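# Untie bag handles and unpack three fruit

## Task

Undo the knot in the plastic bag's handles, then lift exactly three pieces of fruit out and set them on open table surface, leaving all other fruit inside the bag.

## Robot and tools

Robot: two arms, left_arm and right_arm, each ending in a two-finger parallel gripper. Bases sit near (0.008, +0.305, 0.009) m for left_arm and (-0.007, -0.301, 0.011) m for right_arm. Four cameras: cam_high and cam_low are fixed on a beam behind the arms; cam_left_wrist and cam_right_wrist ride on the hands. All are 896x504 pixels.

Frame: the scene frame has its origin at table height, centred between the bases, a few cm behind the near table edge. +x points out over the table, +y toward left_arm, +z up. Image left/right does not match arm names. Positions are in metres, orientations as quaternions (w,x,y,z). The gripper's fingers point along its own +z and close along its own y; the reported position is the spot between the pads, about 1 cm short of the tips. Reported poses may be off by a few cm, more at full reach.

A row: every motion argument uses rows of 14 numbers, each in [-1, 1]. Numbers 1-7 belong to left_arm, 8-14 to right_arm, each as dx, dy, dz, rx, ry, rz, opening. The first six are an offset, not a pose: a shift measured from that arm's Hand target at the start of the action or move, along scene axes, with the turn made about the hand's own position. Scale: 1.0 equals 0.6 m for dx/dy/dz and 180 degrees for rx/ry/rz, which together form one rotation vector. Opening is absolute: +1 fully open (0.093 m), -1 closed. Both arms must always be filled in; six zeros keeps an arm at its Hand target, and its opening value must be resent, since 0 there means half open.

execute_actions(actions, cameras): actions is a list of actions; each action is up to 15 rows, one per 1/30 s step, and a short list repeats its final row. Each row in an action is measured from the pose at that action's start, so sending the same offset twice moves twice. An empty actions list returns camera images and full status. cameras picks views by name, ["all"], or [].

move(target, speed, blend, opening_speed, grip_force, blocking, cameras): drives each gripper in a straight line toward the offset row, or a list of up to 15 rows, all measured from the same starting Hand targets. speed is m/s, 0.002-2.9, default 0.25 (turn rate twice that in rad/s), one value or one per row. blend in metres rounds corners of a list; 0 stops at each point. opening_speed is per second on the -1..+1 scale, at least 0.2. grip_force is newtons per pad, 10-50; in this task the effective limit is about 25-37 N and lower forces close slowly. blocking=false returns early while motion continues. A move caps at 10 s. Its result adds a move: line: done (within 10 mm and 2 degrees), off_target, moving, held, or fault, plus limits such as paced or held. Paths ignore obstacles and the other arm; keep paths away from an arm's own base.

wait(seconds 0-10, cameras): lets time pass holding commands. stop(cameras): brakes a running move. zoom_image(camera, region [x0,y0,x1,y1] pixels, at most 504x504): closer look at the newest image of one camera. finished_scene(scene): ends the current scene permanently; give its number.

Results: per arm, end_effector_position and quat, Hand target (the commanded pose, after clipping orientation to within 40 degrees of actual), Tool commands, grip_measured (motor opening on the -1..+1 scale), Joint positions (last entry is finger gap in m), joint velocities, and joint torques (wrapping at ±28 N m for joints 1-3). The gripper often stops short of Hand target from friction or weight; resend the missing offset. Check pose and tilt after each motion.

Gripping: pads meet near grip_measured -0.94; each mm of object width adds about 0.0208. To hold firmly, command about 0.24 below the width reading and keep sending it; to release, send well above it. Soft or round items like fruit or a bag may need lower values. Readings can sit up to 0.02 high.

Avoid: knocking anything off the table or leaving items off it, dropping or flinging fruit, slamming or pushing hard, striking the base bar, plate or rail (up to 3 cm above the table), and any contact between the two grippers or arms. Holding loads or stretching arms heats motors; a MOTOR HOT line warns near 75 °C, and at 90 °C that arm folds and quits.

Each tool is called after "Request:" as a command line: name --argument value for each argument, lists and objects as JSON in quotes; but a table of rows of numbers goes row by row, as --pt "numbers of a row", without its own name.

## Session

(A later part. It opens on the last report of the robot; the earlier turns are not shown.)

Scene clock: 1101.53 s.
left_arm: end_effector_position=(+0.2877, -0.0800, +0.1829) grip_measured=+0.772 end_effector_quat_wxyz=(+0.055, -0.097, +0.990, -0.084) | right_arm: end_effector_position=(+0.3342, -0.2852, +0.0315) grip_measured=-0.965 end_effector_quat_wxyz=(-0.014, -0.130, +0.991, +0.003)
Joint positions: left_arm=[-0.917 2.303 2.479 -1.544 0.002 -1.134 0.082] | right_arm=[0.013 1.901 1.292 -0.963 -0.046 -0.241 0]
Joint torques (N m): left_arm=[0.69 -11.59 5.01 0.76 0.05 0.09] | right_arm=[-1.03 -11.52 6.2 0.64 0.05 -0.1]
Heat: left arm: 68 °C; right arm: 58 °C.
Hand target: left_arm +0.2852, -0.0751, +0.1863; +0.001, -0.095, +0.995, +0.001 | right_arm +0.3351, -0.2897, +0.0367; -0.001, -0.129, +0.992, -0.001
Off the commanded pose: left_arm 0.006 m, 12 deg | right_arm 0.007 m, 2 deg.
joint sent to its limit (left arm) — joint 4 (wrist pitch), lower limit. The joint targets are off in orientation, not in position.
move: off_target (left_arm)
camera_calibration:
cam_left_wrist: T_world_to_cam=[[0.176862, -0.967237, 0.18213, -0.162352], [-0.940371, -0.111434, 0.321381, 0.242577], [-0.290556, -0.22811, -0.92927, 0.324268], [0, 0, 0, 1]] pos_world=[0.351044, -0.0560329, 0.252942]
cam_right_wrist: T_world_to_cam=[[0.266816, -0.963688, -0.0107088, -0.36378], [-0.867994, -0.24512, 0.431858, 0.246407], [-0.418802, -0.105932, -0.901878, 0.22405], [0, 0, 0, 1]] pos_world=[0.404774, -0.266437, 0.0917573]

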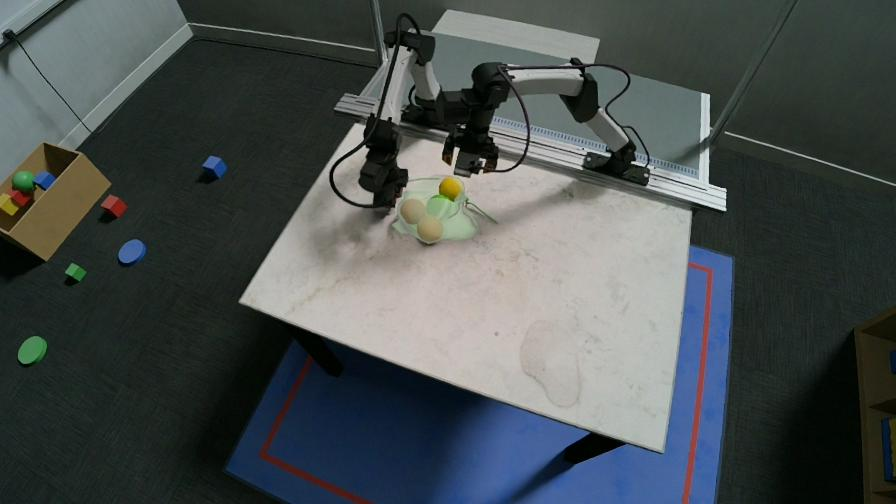

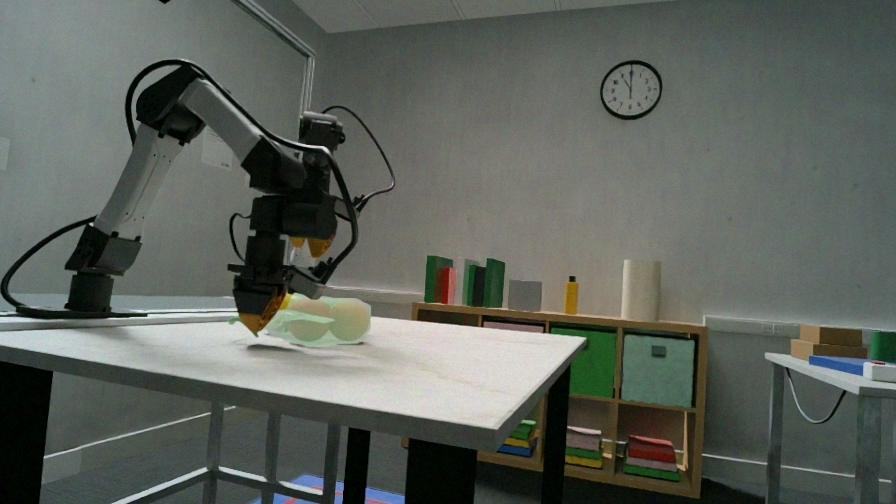

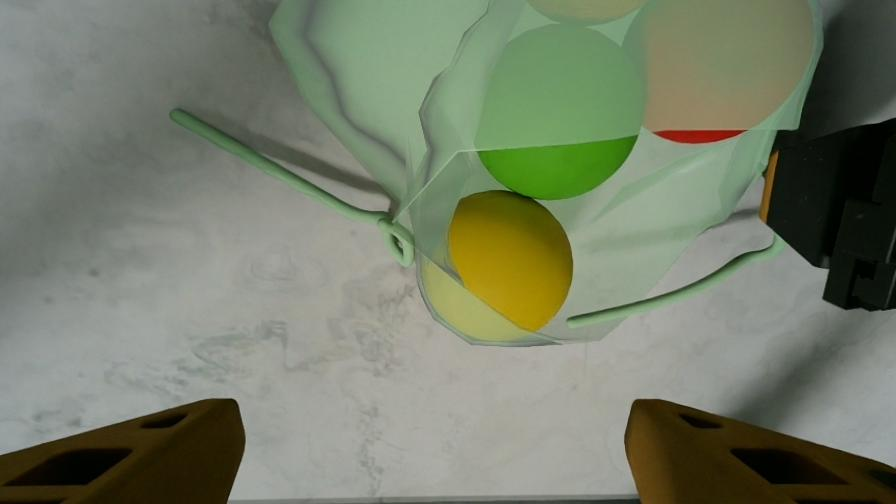

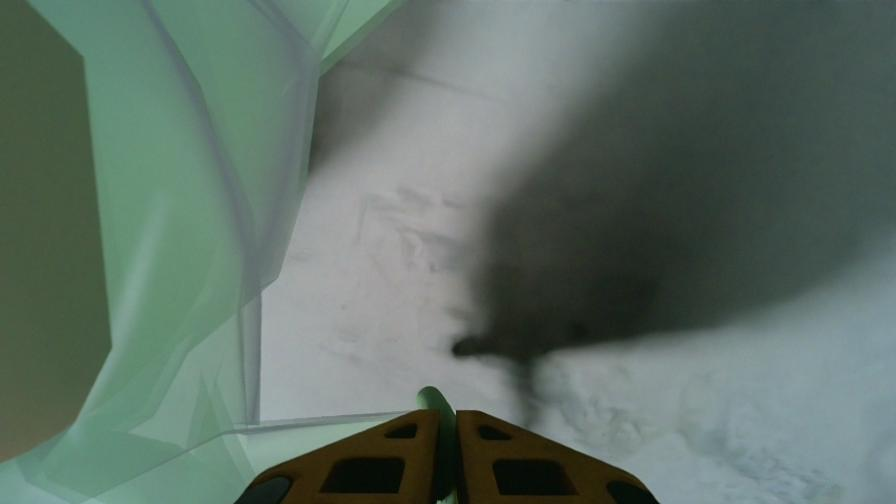

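Request:
move --pt "0 0 0 0 0 0 0.77 0 0 -0.01 0 0 0 -0.5" --pt "0 0 0 0 0 0 0.77 0 0 0.12 0 0 0 -0.5" --pt "0 0 0 0 0 0 0.77 -0.1 -0.06 0.22 0 0 0 -0.5" --speed '[0.05,0.08,0.2]' --cameras '["all"]'

Request:
zoom_image --camera "cam_high" --region '[390, 150, 510, 265]'

Request:
zoom_image --camera "cam_low" --region '[220, 240, 430, 370]'

Scene clock: 1114.23 s.
left_arm: end_effector_position=(+0.2877, -0.0800, +0.1829) grip_measured=+0.772 end_effector_quat_wxyz=(+0.055, -0.097, +0.990, -0.084) | right_arm: end_effector_position=(+0.2799, -0.3241, +0.1616) grip_measured=-0.501 end_effector_quat_wxyz=(-0.003, -0.129, +0.992, +0.001)
Joint positions: left_arm=[-0.917 2.303 2.479 -1.544 0.002 -1.134 0.082] | right_arm=[-0.14 1.607 1.454 -1.404 -0.046 -0.39 0.021]
Joint torques (N m): left_arm=[0.72 -11.56 4.97 0.75 0.04 0.09] | right_arm=[-0.73 -8.54 8.75 0.32 -0.01 -0.1]
Heat: left arm: 69 °C; right arm: 58 °C.
Hand target: left_arm +0.2852, -0.0751, +0.1863; +0.001, -0.095, +0.995, +0.001 | right_arm +0.2752, -0.3257, +0.1687; -0.001, -0.129, +0.992, -0.001
Off the commanded pose: left_arm 0.006 m, 12 deg | right_arm 0.009 m, 0 deg.
joint sent to its limit (left arm) — joint 4 (wrist pitch), lower limit. The joint targets are off in orientation, not in position.
move: off_target (left_arm)
camera_calibration:
cam_left_wrist: T_world_to_cam=[[0.176862, -0.967237, 0.18213, -0.162352], [-0.940371, -0.111434, 0.321381, 0.242577], [-0.290556, -0.22811, -0.92927, 0.324268], [0, 0, 0, 1]] pos_world=[0.351044, -0.0560329, 0.252942]
cam_right_wrist: T_world_to_cam=[[0.264094, -0.964492, -0.00297175, -0.386168], [-0.87777, -0.241622, 0.413689, 0.140399], [-0.399718, -0.106644, -0.910414, 0.310364], [0, 0, 0, 1]] pos_world=[0.34928, -0.305434, 0.22333]

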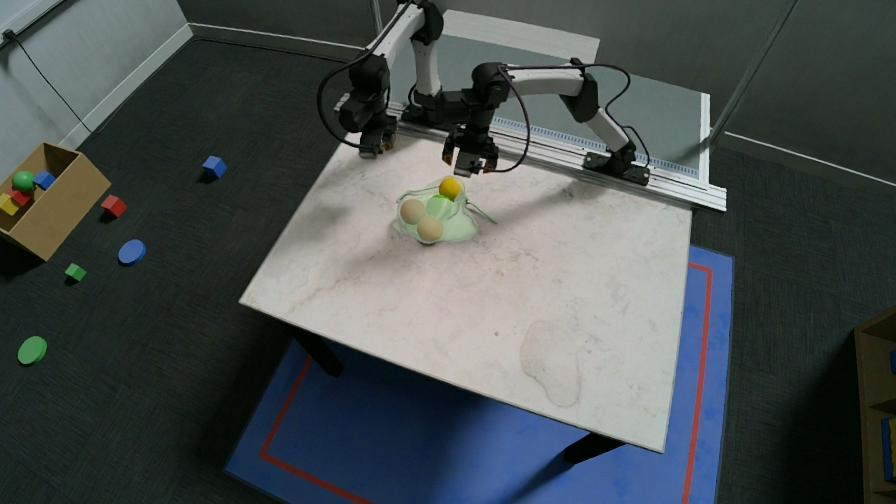

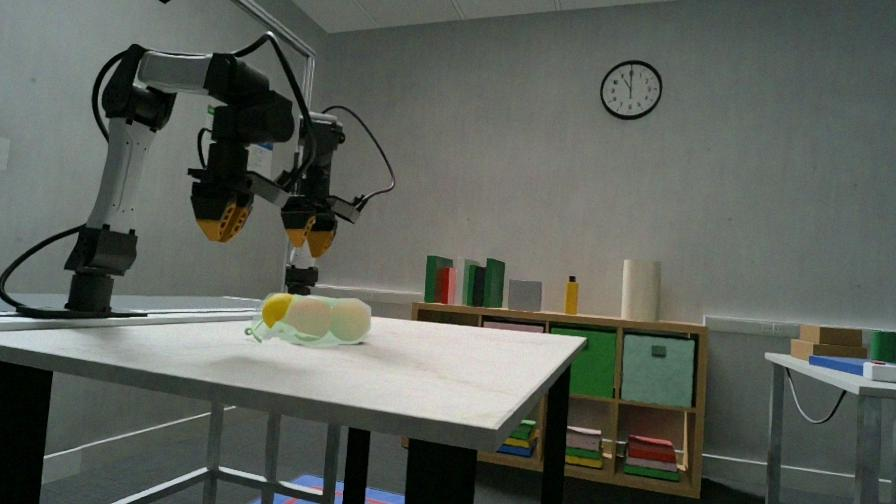

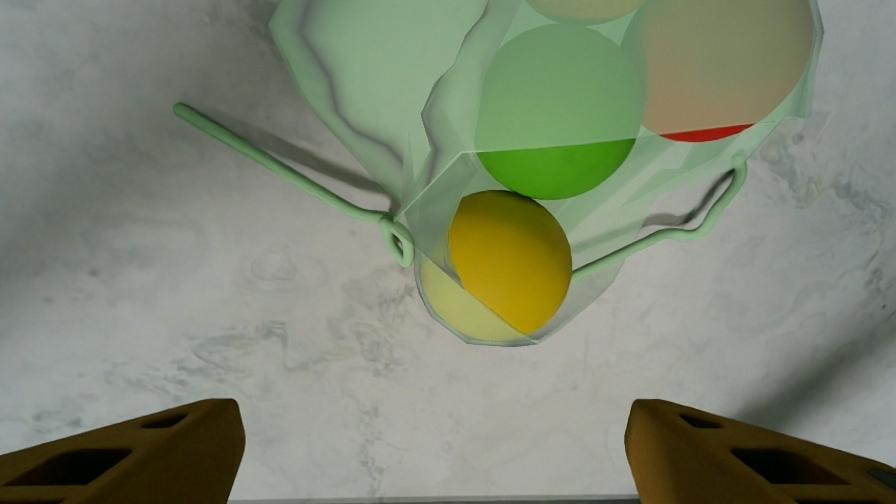

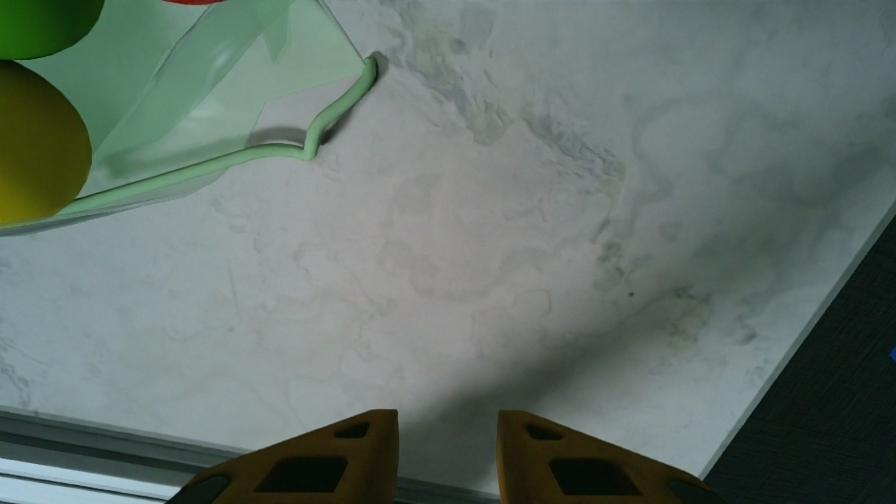

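Scaled by 4.200 from the camera's 896x504 image, which has a finer 1280x720 frame.

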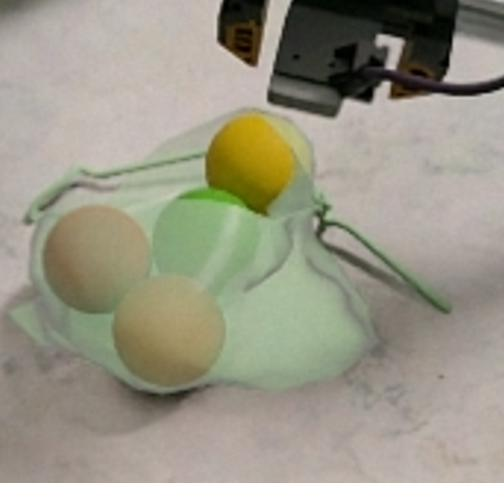

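Scaled by 2.400 from the camera's 896x504 image, which has a finer 1280x720 frame.

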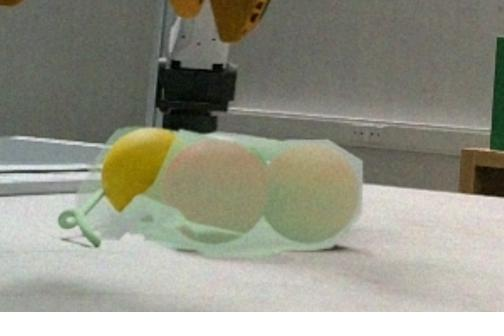

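Request:
move --target '[0.013,-0.095,-0.125,0,0,-0.222,0.8,0,0,0,0,0,0,-0.5]' --speed 0.15 --cameras '["cam_left_wrist","cam_high","cam_low"]'

Scene clock: 1141.13 s.
left_arm: end_effector_position=(+0.2935, -0.1313, +0.1176) grip_measured=+0.798 end_effector_quat_wxyz=(+0.065, +0.243, +0.966, -0.061) | right_arm: end_effector_position=(+0.2798, -0.3241, +0.1616) grip_measured=-0.501 end_effector_quat_wxyz=(-0.004, -0.129, +0.992, +0.001)
Joint positions: left_arm=[-0.964 2.592 2.746 -1.544 0.015 -0.493 0.084] | right_arm=[-0.14 1.607 1.454 -1.404 -0.046 -0.39 0.021]
Joint torques (N m): left_arm=[0.05 -10.03 7.73 0.75 -0.03 0.04] | right_arm=[-0.68 -8.61 8.76 0.32 -0.01 -0.07]
Heat: left arm: 70 °C; right arm: 58 °C.
Hand target: left_arm +0.2930, -0.1321, +0.1113; +0.001, +0.251, +0.968, +0.000 | right_arm +0.2752, -0.3257, +0.1687; -0.001, -0.129, +0.992, -0.001
Off the commanded pose: left_arm 0.006 m, 10 deg | right_arm 0.009 m, 0 deg.
joint sent to its limit (left arm) — joint 4 (wrist pitch), lower limit. The joint targets are off in orientation, not in position.
move: off_target (left_arm)
camera_calibration:
cam_left_wrist: T_world_to_cam=[[-0.48332, -0.870732, 0.0907066, 0.0160459], [-0.830204, 0.488753, 0.268109, 0.315994], [-0.277784, 0.0542774, -0.959109, 0.290397], [0, 0, 0, 1]] pos_world=[0.350762, -0.156233, 0.192346]
Images, in order (width x height): cam_high 896x504, cam_low 896x504, cam_left_wrist 896x504.

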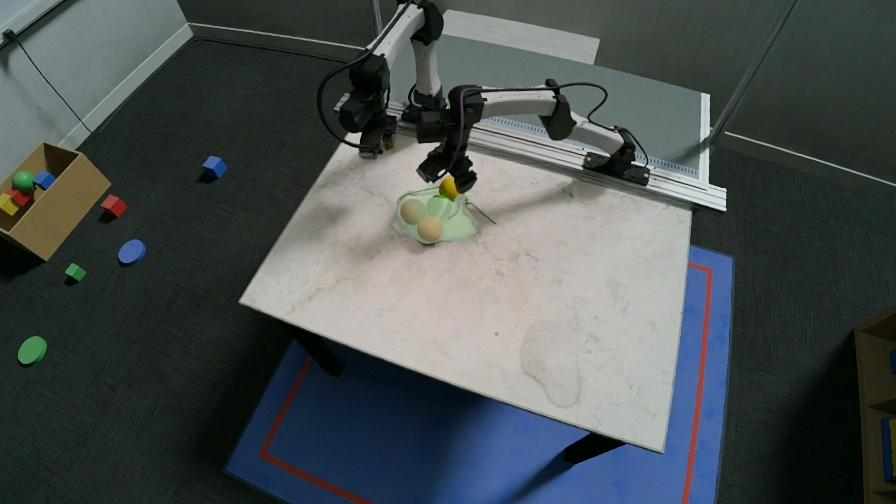

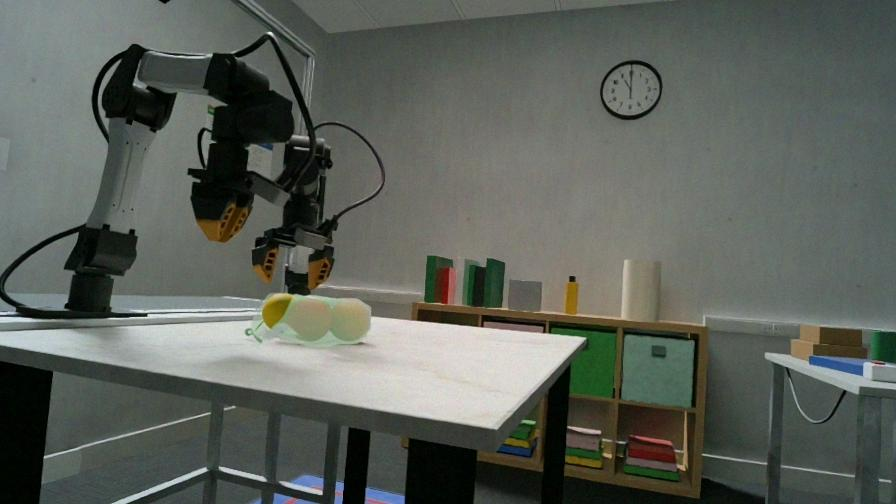

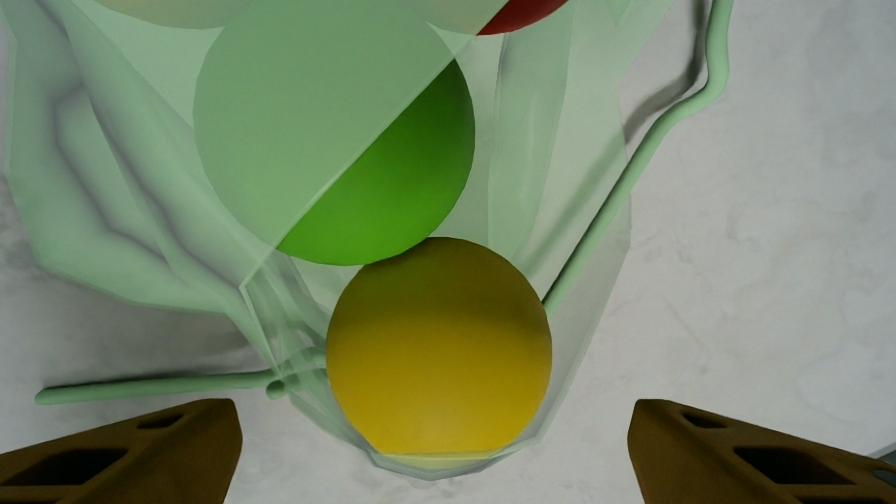

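Request:
move --target '[-0.009,-0.002,-0.098,0,0,0,0.72,0,0,0,0,0,0,-0.5]' --speed 0.08 --cameras '["cam_left_wrist","cam_high","cam_low"]'

Request:
zoom_image --camera "cam_low" --region '[220, 240, 430, 370]'

Scene clock: 1189.97 s.
left_arm: end_effector_position=(+0.2883, -0.1330, +0.0586) grip_measured=+0.722 end_effector_quat_wxyz=(+0.024, +0.249, +0.968, -0.024) | right_arm: end_effector_position=(+0.2798, -0.3241, +0.1616) grip_measured=-0.501 end_effector_quat_wxyz=(-0.004, -0.129, +0.992, +0.001)
Joint positions: left_arm=[-0.976 2.72 2.765 -1.544 0.015 -0.492 0.08] | right_arm=[-0.14 1.607 1.454 -1.404 -0.046 -0.39 0.021]
Joint torques (N m): left_arm=[0.05 -10.43 7.94 0.49 -0.04 -0.02] | right_arm=[-0.69 -8.55 8.73 0.31 0.01 -0.07]
Heat: left arm: 63 °C; right arm: 58 °C.
Hand target: left_arm +0.2876, -0.1333, +0.0525; +0.001, +0.251, +0.968, +0.000 | right_arm +0.2752, -0.3257, +0.1687; -0.001, -0.129, +0.992, -0.001
Off the commanded pose: left_arm 0.006 m, 4 deg | right_arm 0.009 m, 0 deg.
joint sent to its limit (left arm) — joint 4 (wrist pitch), lower limit. The joint targets are off in orientation, not in position.
move: off_target (left_arm)
camera_calibration:
cam_left_wrist: T_world_to_cam=[[-0.488913, -0.871398, 0.0403611, 0.0218936], [-0.806204, 0.469038, 0.36061, 0.313358], [-0.333165, 0.143768, -0.931843, 0.258699], [0, 0, 0, 1]] pos_world=[0.349524, -0.165091, 0.127184]
Images, in order (width x height): cam_high 896x504, cam_low 896x504, cam_left_wrist 896x504.

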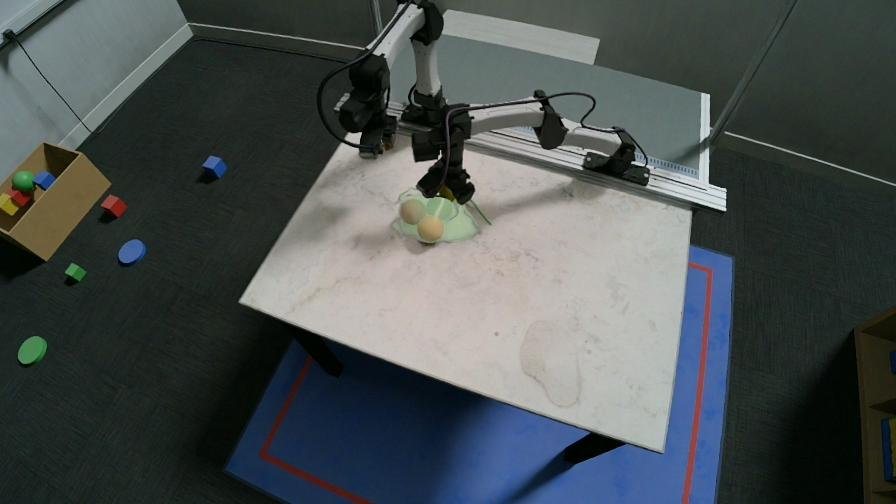

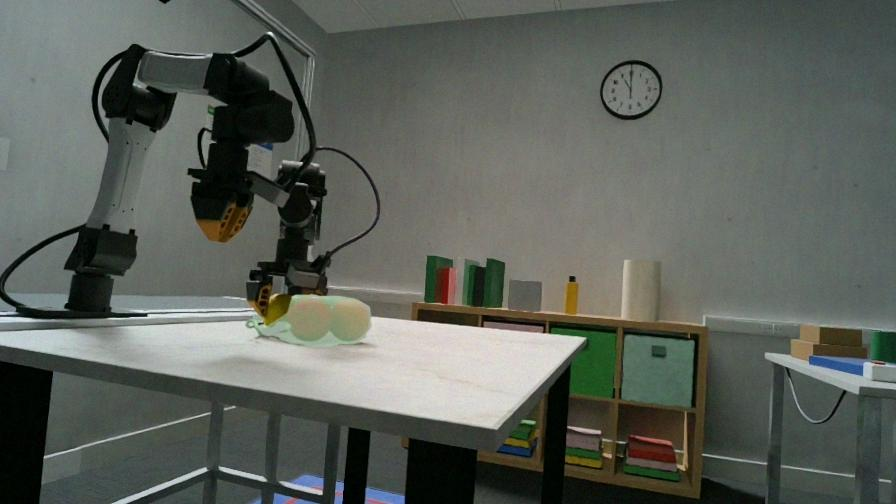

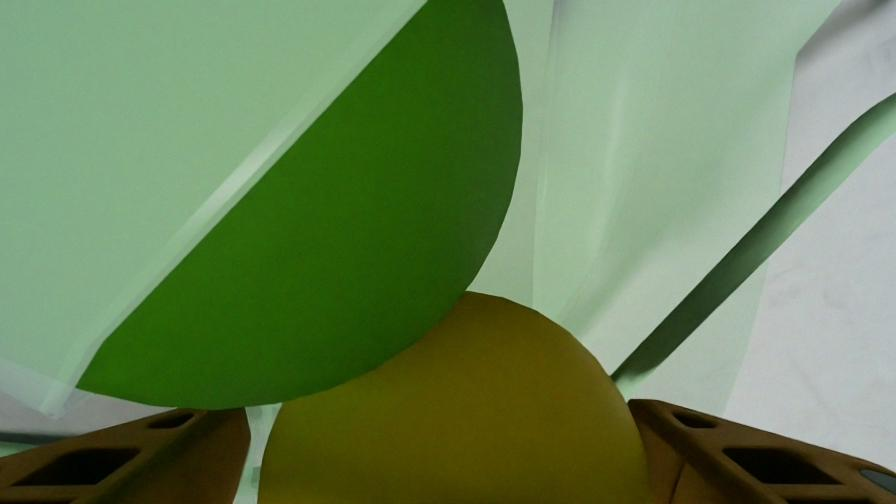

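Scaled by 2.400 from the camera's 896x504 image, which has a finer 1280x720 frame.

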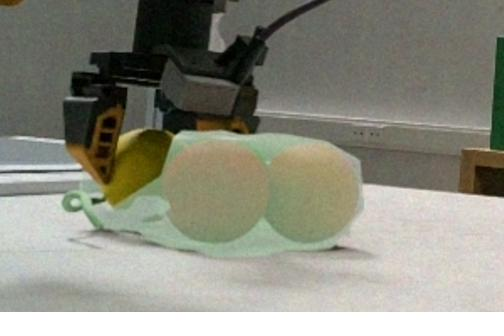

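Request:
move --target '[0,0,0,0,0,0,0.2,0,0,0,0,0,0,-0.5]' --opening_speed 0.4 --cameras '["cam_left_wrist","cam_low"]'

Request:
zoom_image --camera "cam_low" --region '[220, 240, 430, 370]'

Scene clock: 1200.47 s.
left_arm: end_effector_position=(+0.2883, -0.1330, +0.0586) grip_measured=+0.417 end_effector_quat_wxyz=(+0.024, +0.249, +0.968, -0.024) | right_arm: end_effector_position=(+0.2798, -0.3241, +0.1616) grip_measured=-0.501 end_effector_quat_wxyz=(-0.004, -0.129, +0.992, +0.001)
Joint positions: left_arm=[-0.976 2.72 2.765 -1.544 0.015 -0.492 0.065] | right_arm=[-0.14 1.607 1.454 -1.404 -0.046 -0.39 0.021]
Joint torques (N m): left_arm=[0.01 -10.36 7.9 0.49 -0.06 0] | right_arm=[-0.73 -8.51 8.75 0.27 0.01 -0.07]
Heat: left arm: 61 °C; right arm: 58 °C.
Hand target: left_arm +0.2876, -0.1333, +0.0525; +0.001, +0.251, +0.968, +0.000 | right_arm +0.2752, -0.3257, +0.1687; -0.001, -0.129, +0.992, -0.001
Off the commanded pose: left_arm 0.006 m, 4 deg | right_arm 0.009 m, 0 deg.
joint sent to its limit (left arm) — joint 4 (wrist pitch), lower limit. The joint targets are off in orientation, not in position.
move: off_target (left_arm)
camera_calibration:
cam_left_wrist: T_world_to_cam=[[-0.488913, -0.871398, 0.0403611, 0.0218936], [-0.806204, 0.469038, 0.36061, 0.313358], [-0.333165, 0.143768, -0.931843, 0.258699], [0, 0, 0, 1]] pos_world=[0.349524, -0.165091, 0.127184]
Images, in order (width x height): cam_low 896x504, cam_left_wrist 896x504.

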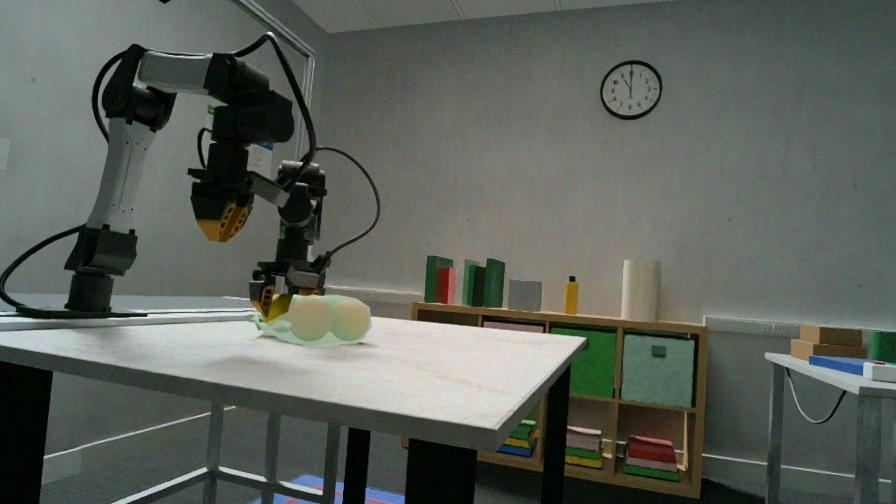

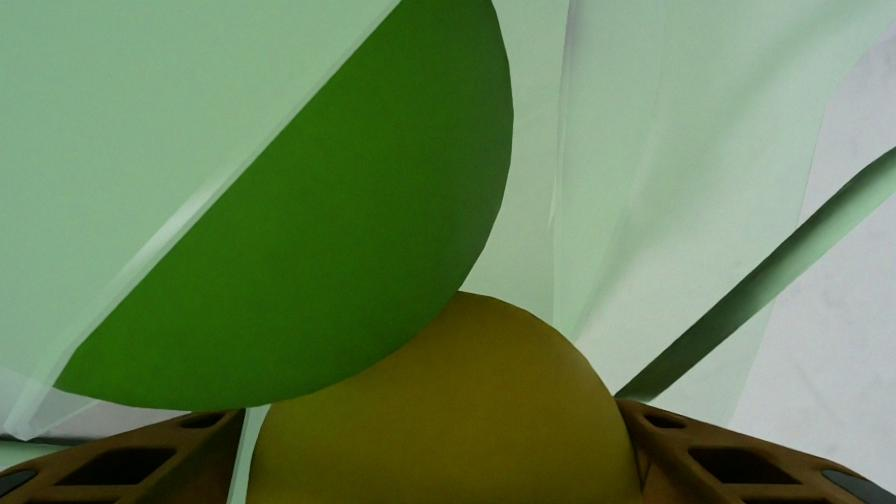

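Scaled by 2.400 from the camera's 896x504 image, which has a finer 1280x720 frame.

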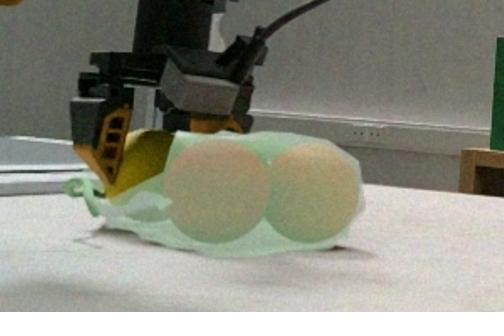

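Request:
move --target '[0,0,0.12,0,0,0,0.2,0,0,0,0,0,0,-0.5]' --speed 0.06 --cameras '["cam_left_wrist","cam_low","cam_high"]'

Request:
zoom_image --camera "cam_low" --region '[220, 220, 430, 370]'

Scene clock: 1209.73 s.
left_arm: end_effector_position=(+0.2899, -0.1366, +0.1092) grip_measured=+0.417 end_effector_quat_wxyz=(+0.061, +0.249, +0.965, -0.058) | right_arm: end_effector_position=(+0.2798, -0.3241, +0.1616) grip_measured=-0.501 end_effector_quat_wxyz=(-0.004, -0.129, +0.992, +0.001)
Joint positions: left_arm=[-0.976 2.619 2.765 -1.544 0.015 -0.492 0.065] | right_arm=[-0.14 1.607 1.454 -1.404 -0.046 -0.39 0.021]
Joint torques (N m): left_arm=[0.23 -14.68 5.2 0.7 -0.04 -0.01] | right_arm=[-0.87 -8.55 8.81 0.3 0.01 -0.1]
Heat: left arm: 62 °C; right arm: 58 °C.
Hand target: left_arm +0.2877, -0.1333, +0.1244; +0.001, +0.251, +0.968, +0.000 | right_arm +0.2752, -0.3257, +0.1687; -0.001, -0.129, +0.992, -0.001
Off the commanded pose: left_arm 0.016 m, 10 deg | right_arm 0.009 m, 0 deg.
joint sent to its limit (left arm) — joint 4 (wrist pitch), lower limit. The joint targets are off in orientation, not in position.
move: off_target (left_arm)
camera_calibration:
cam_left_wrist: T_world_to_cam=[[-0.493424, -0.865436, 0.0869116, 0.0145786], [-0.823052, 0.496888, 0.275115, 0.316073], [-0.28128, 0.0642157, -0.957475, 0.283836], [0, 0, 0, 1]] pos_world=[0.347175, -0.162663, 0.183542]
Images, in order (width x height): cam_high 896x504, cam_low 896x504, cam_left_wrist 896x504.

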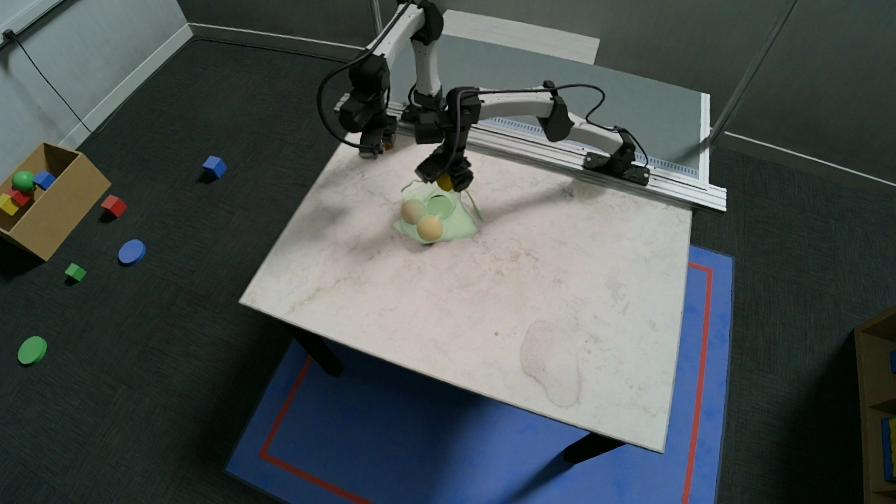

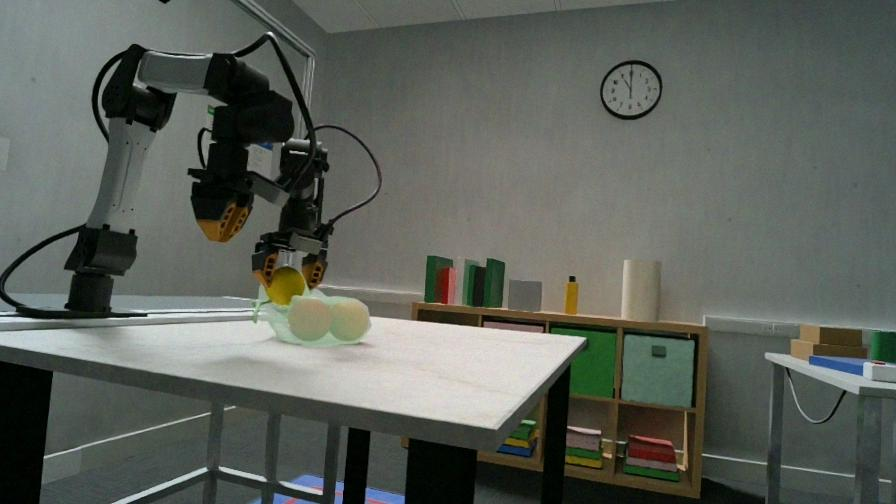

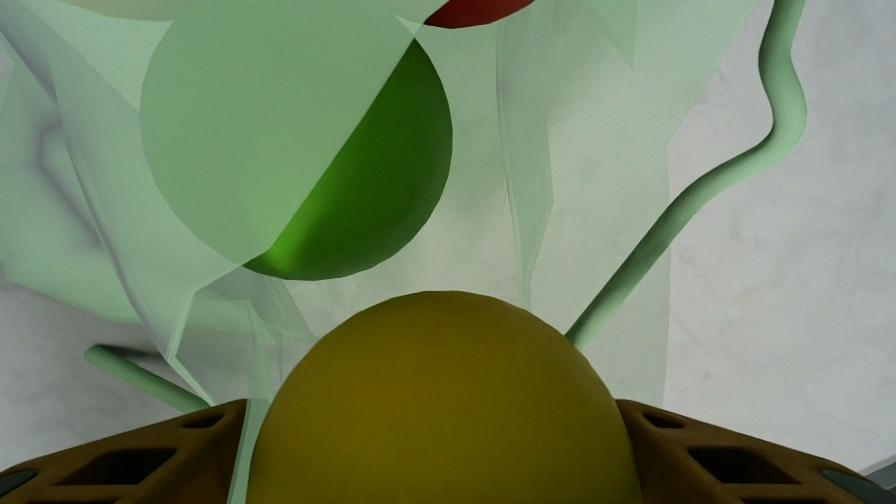

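Scaled by 2.400 from the camera's 896x504 image, which has a finer 1280x720 frame.

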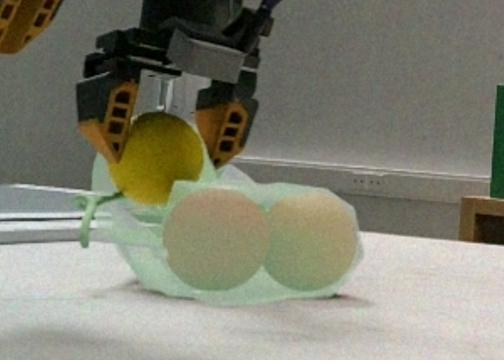

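Request:
move --pt "0.017 -0.085 0.0 0 0 0 0.2 0 0 0 0 0 0 -0.5" --pt "0.017 -0.085 -0.115 0 0 0 0.2 0 0 0 0 0 0 -0.5" --speed 0.06 --cameras '["cam_left_wrist","cam_low","cam_high"]'

Request:
zoom_image --camera "cam_low" --region '[220, 220, 430, 370]'

Scene clock: 1254.77 s.
left_arm: end_effector_position=(+0.2953, -0.1820, +0.0650) grip_measured=+0.417 end_effector_quat_wxyz=(+0.089, +0.255, +0.959, -0.089) | right_arm: end_effector_position=(+0.2798, -0.3241, +0.1616) grip_measured=-0.501 end_effector_quat_wxyz=(-0.004, -0.129, +0.992, +0.001)
Joint positions: left_arm=[-1.012 2.762 2.847 -1.4 0.015 -0.517 0.065] | right_arm=[-0.14 1.607 1.454 -1.404 -0.046 -0.39 0.021]
Joint torques (N m): left_arm=[0.31 -10.39 8.05 1.1 -0.04 -0.12] | right_arm=[-0.7 -8.59 8.83 0.32 -0.01 -0.08]
Heat: left arm: 72 °C; right arm: 58 °C.
Hand target: left_arm +0.2979, -0.1843, +0.0556; +0.001, +0.251, +0.968, +0.000 | right_arm +0.2752, -0.3257, +0.1687; -0.001, -0.129, +0.992, -0.001
Off the commanded pose: left_arm 0.010 m, 14 deg | right_arm 0.009 m, 0 deg.
elbow stopped short (left arm): the move would have taken joint 3 (elbow) straighter than the controller allows.
move: off_target (left_arm)
camera_calibration:
cam_left_wrist: T_world_to_cam=[[-0.50946, -0.85059, 0.130183, -0.0136133], [-0.825573, 0.52582, 0.204799, 0.36589], [-0.242653, -0.00313905, -0.970108, 0.223095], [0, 0, 0, 1]] pos_world=[0.349268, -0.203271, 0.143265]
Images, in order (width x height): cam_high 896x504, cam_low 896x504, cam_left_wrist 896x504.

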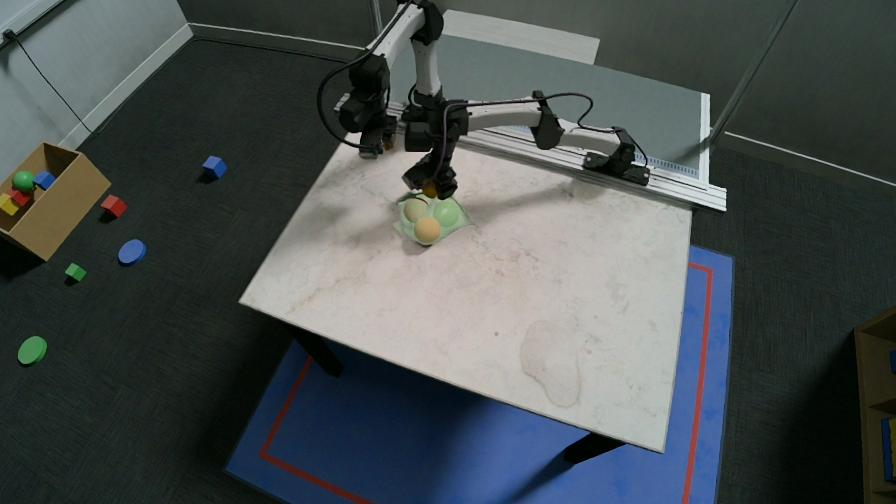

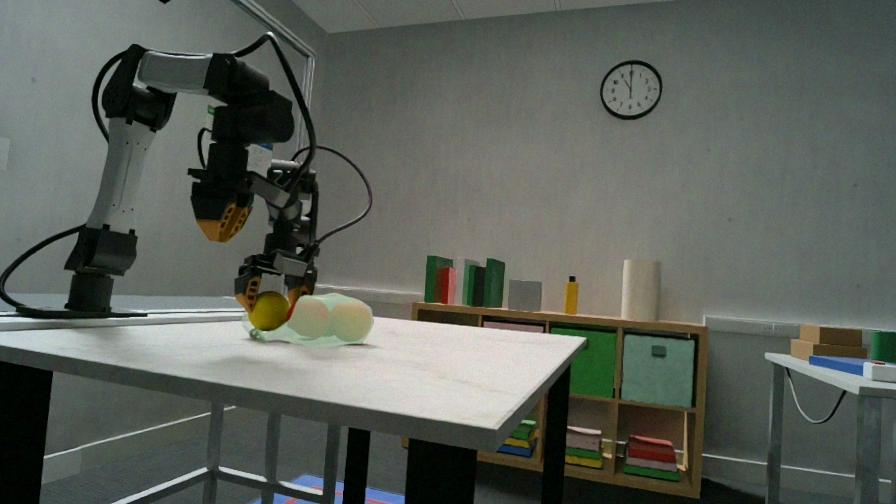

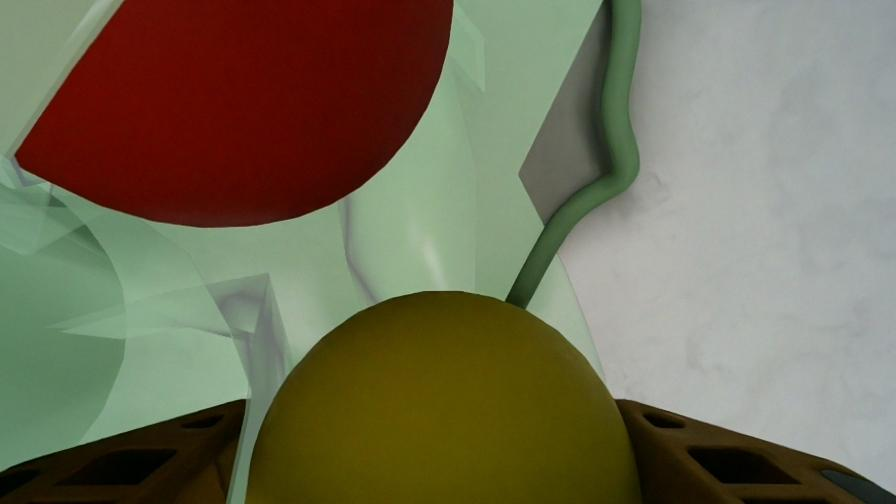

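Scaled by 2.400 from the camera's 896x504 image, which has a finer 1280x720 frame.

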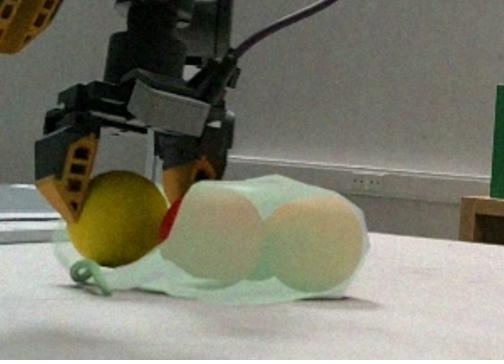

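Request:
move --pt "0 0 -0.02 0 0 0 0.2 0 0 0 0 0 0 -0.5" --pt "0 0 -0.02 0 0 0 0.75 0 0 0 0 0 0 -0.5" --speed 0.05 --opening_speed 0.5 --cameras '["cam_left_wrist","cam_low","cam_high"]'

Request:
zoom_image --camera "cam_low" --region '[220, 220, 430, 370]'

Scene clock: 1276.37 s.
left_arm: end_effector_position=(+0.2966, -0.1840, +0.0535) grip_measured=+0.748 end_effector_quat_wxyz=(+0.087, +0.254, +0.959, -0.087) | right_arm: end_effector_position=(+0.2798, -0.3241, +0.1616) grip_measured=-0.501 end_effector_quat_wxyz=(-0.004, -0.129, +0.992, +0.001)
Joint positions: left_arm=[-1.012 2.789 2.855 -1.388 0.015 -0.518 0.081] | right_arm=[-0.14 1.607 1.454 -1.404 -0.046 -0.39 0.021]
Joint torques (N m): left_arm=[0.31 -10.77 7.27 1 -0.05 -0.11] | right_arm=[-0.81 -8.61 8.79 0.3 -0.02 -0.07]
Heat: left arm: 74 °C; right arm: 58 °C. Fold the left arm in close to its base, or ease its load, before you think long.
Hand target: left_arm +0.2979, -0.1842, +0.0436; +0.001, +0.251, +0.968, +0.000 | right_arm +0.2752, -0.3257, +0.1687; -0.001, -0.129, +0.992, -0.001
Off the commanded pose: left_arm 0.010 m, 14 deg | right_arm 0.009 m, 0 deg.
MOTOR HOT: joint 2 (shoulder) of the left arm reports 74 °C; the controller's stop level is 90 °C. To cool a motor, set the load down, stop pushing, or move to a pose that needs little force.
elbow stopped short (left arm): the move would have taken joint 3 (elbow) straighter than the controller allows.
move: off_target (left_arm); target 2's new opening was sent with left_arm's hand 0.019 m and 15 deg from that target
camera_calibration:
cam_left_wrist: T_world_to_cam=[[-0.508303, -0.851727, 0.127237, -0.0135633], [-0.825303, 0.523982, 0.210518, 0.36968], [-0.245974, 0.001998, -0.969274, 0.214142], [0, 0, 0, 1]] pos_world=[0.350877, -0.205686, 0.131464]
Images, in order (width x height): cam_high 896x504, cam_low 896x504, cam_left_wrist 896x504.

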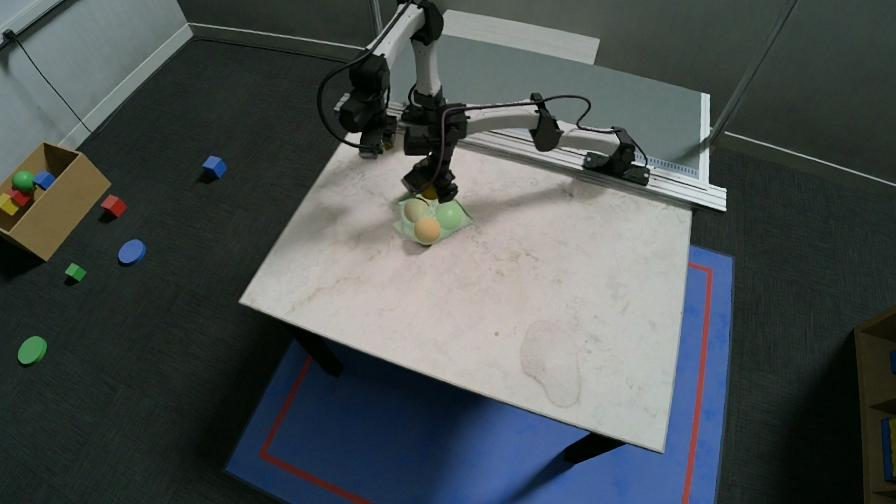

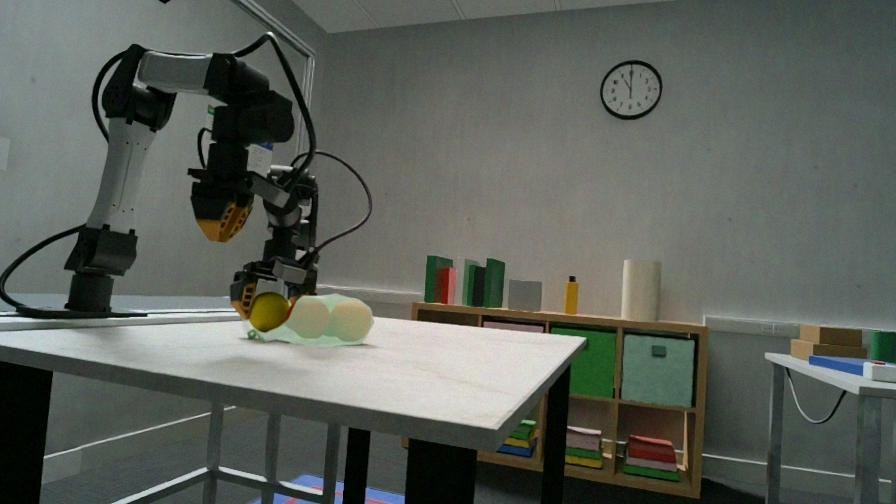

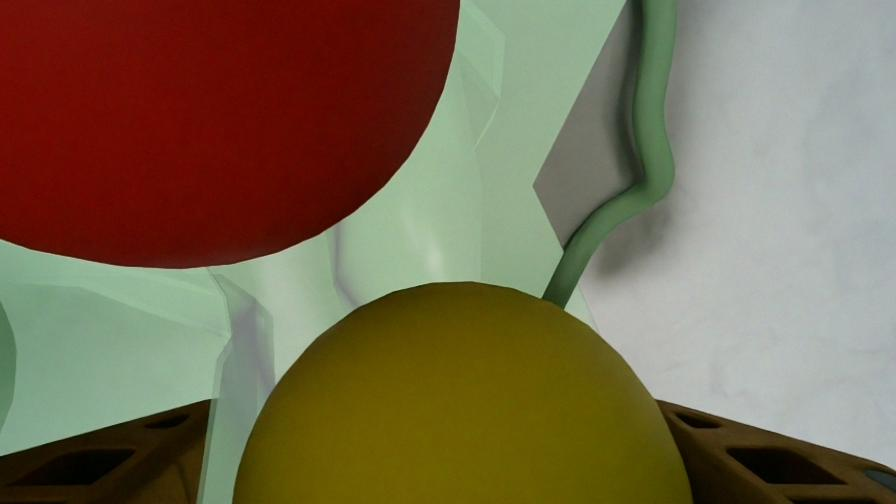

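Scaled by 2.400 from the camera's 896x504 image, which has a finer 1280x720 frame.

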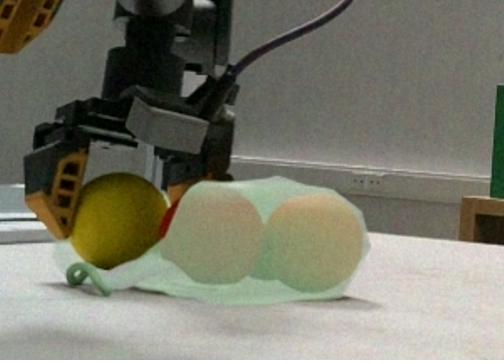

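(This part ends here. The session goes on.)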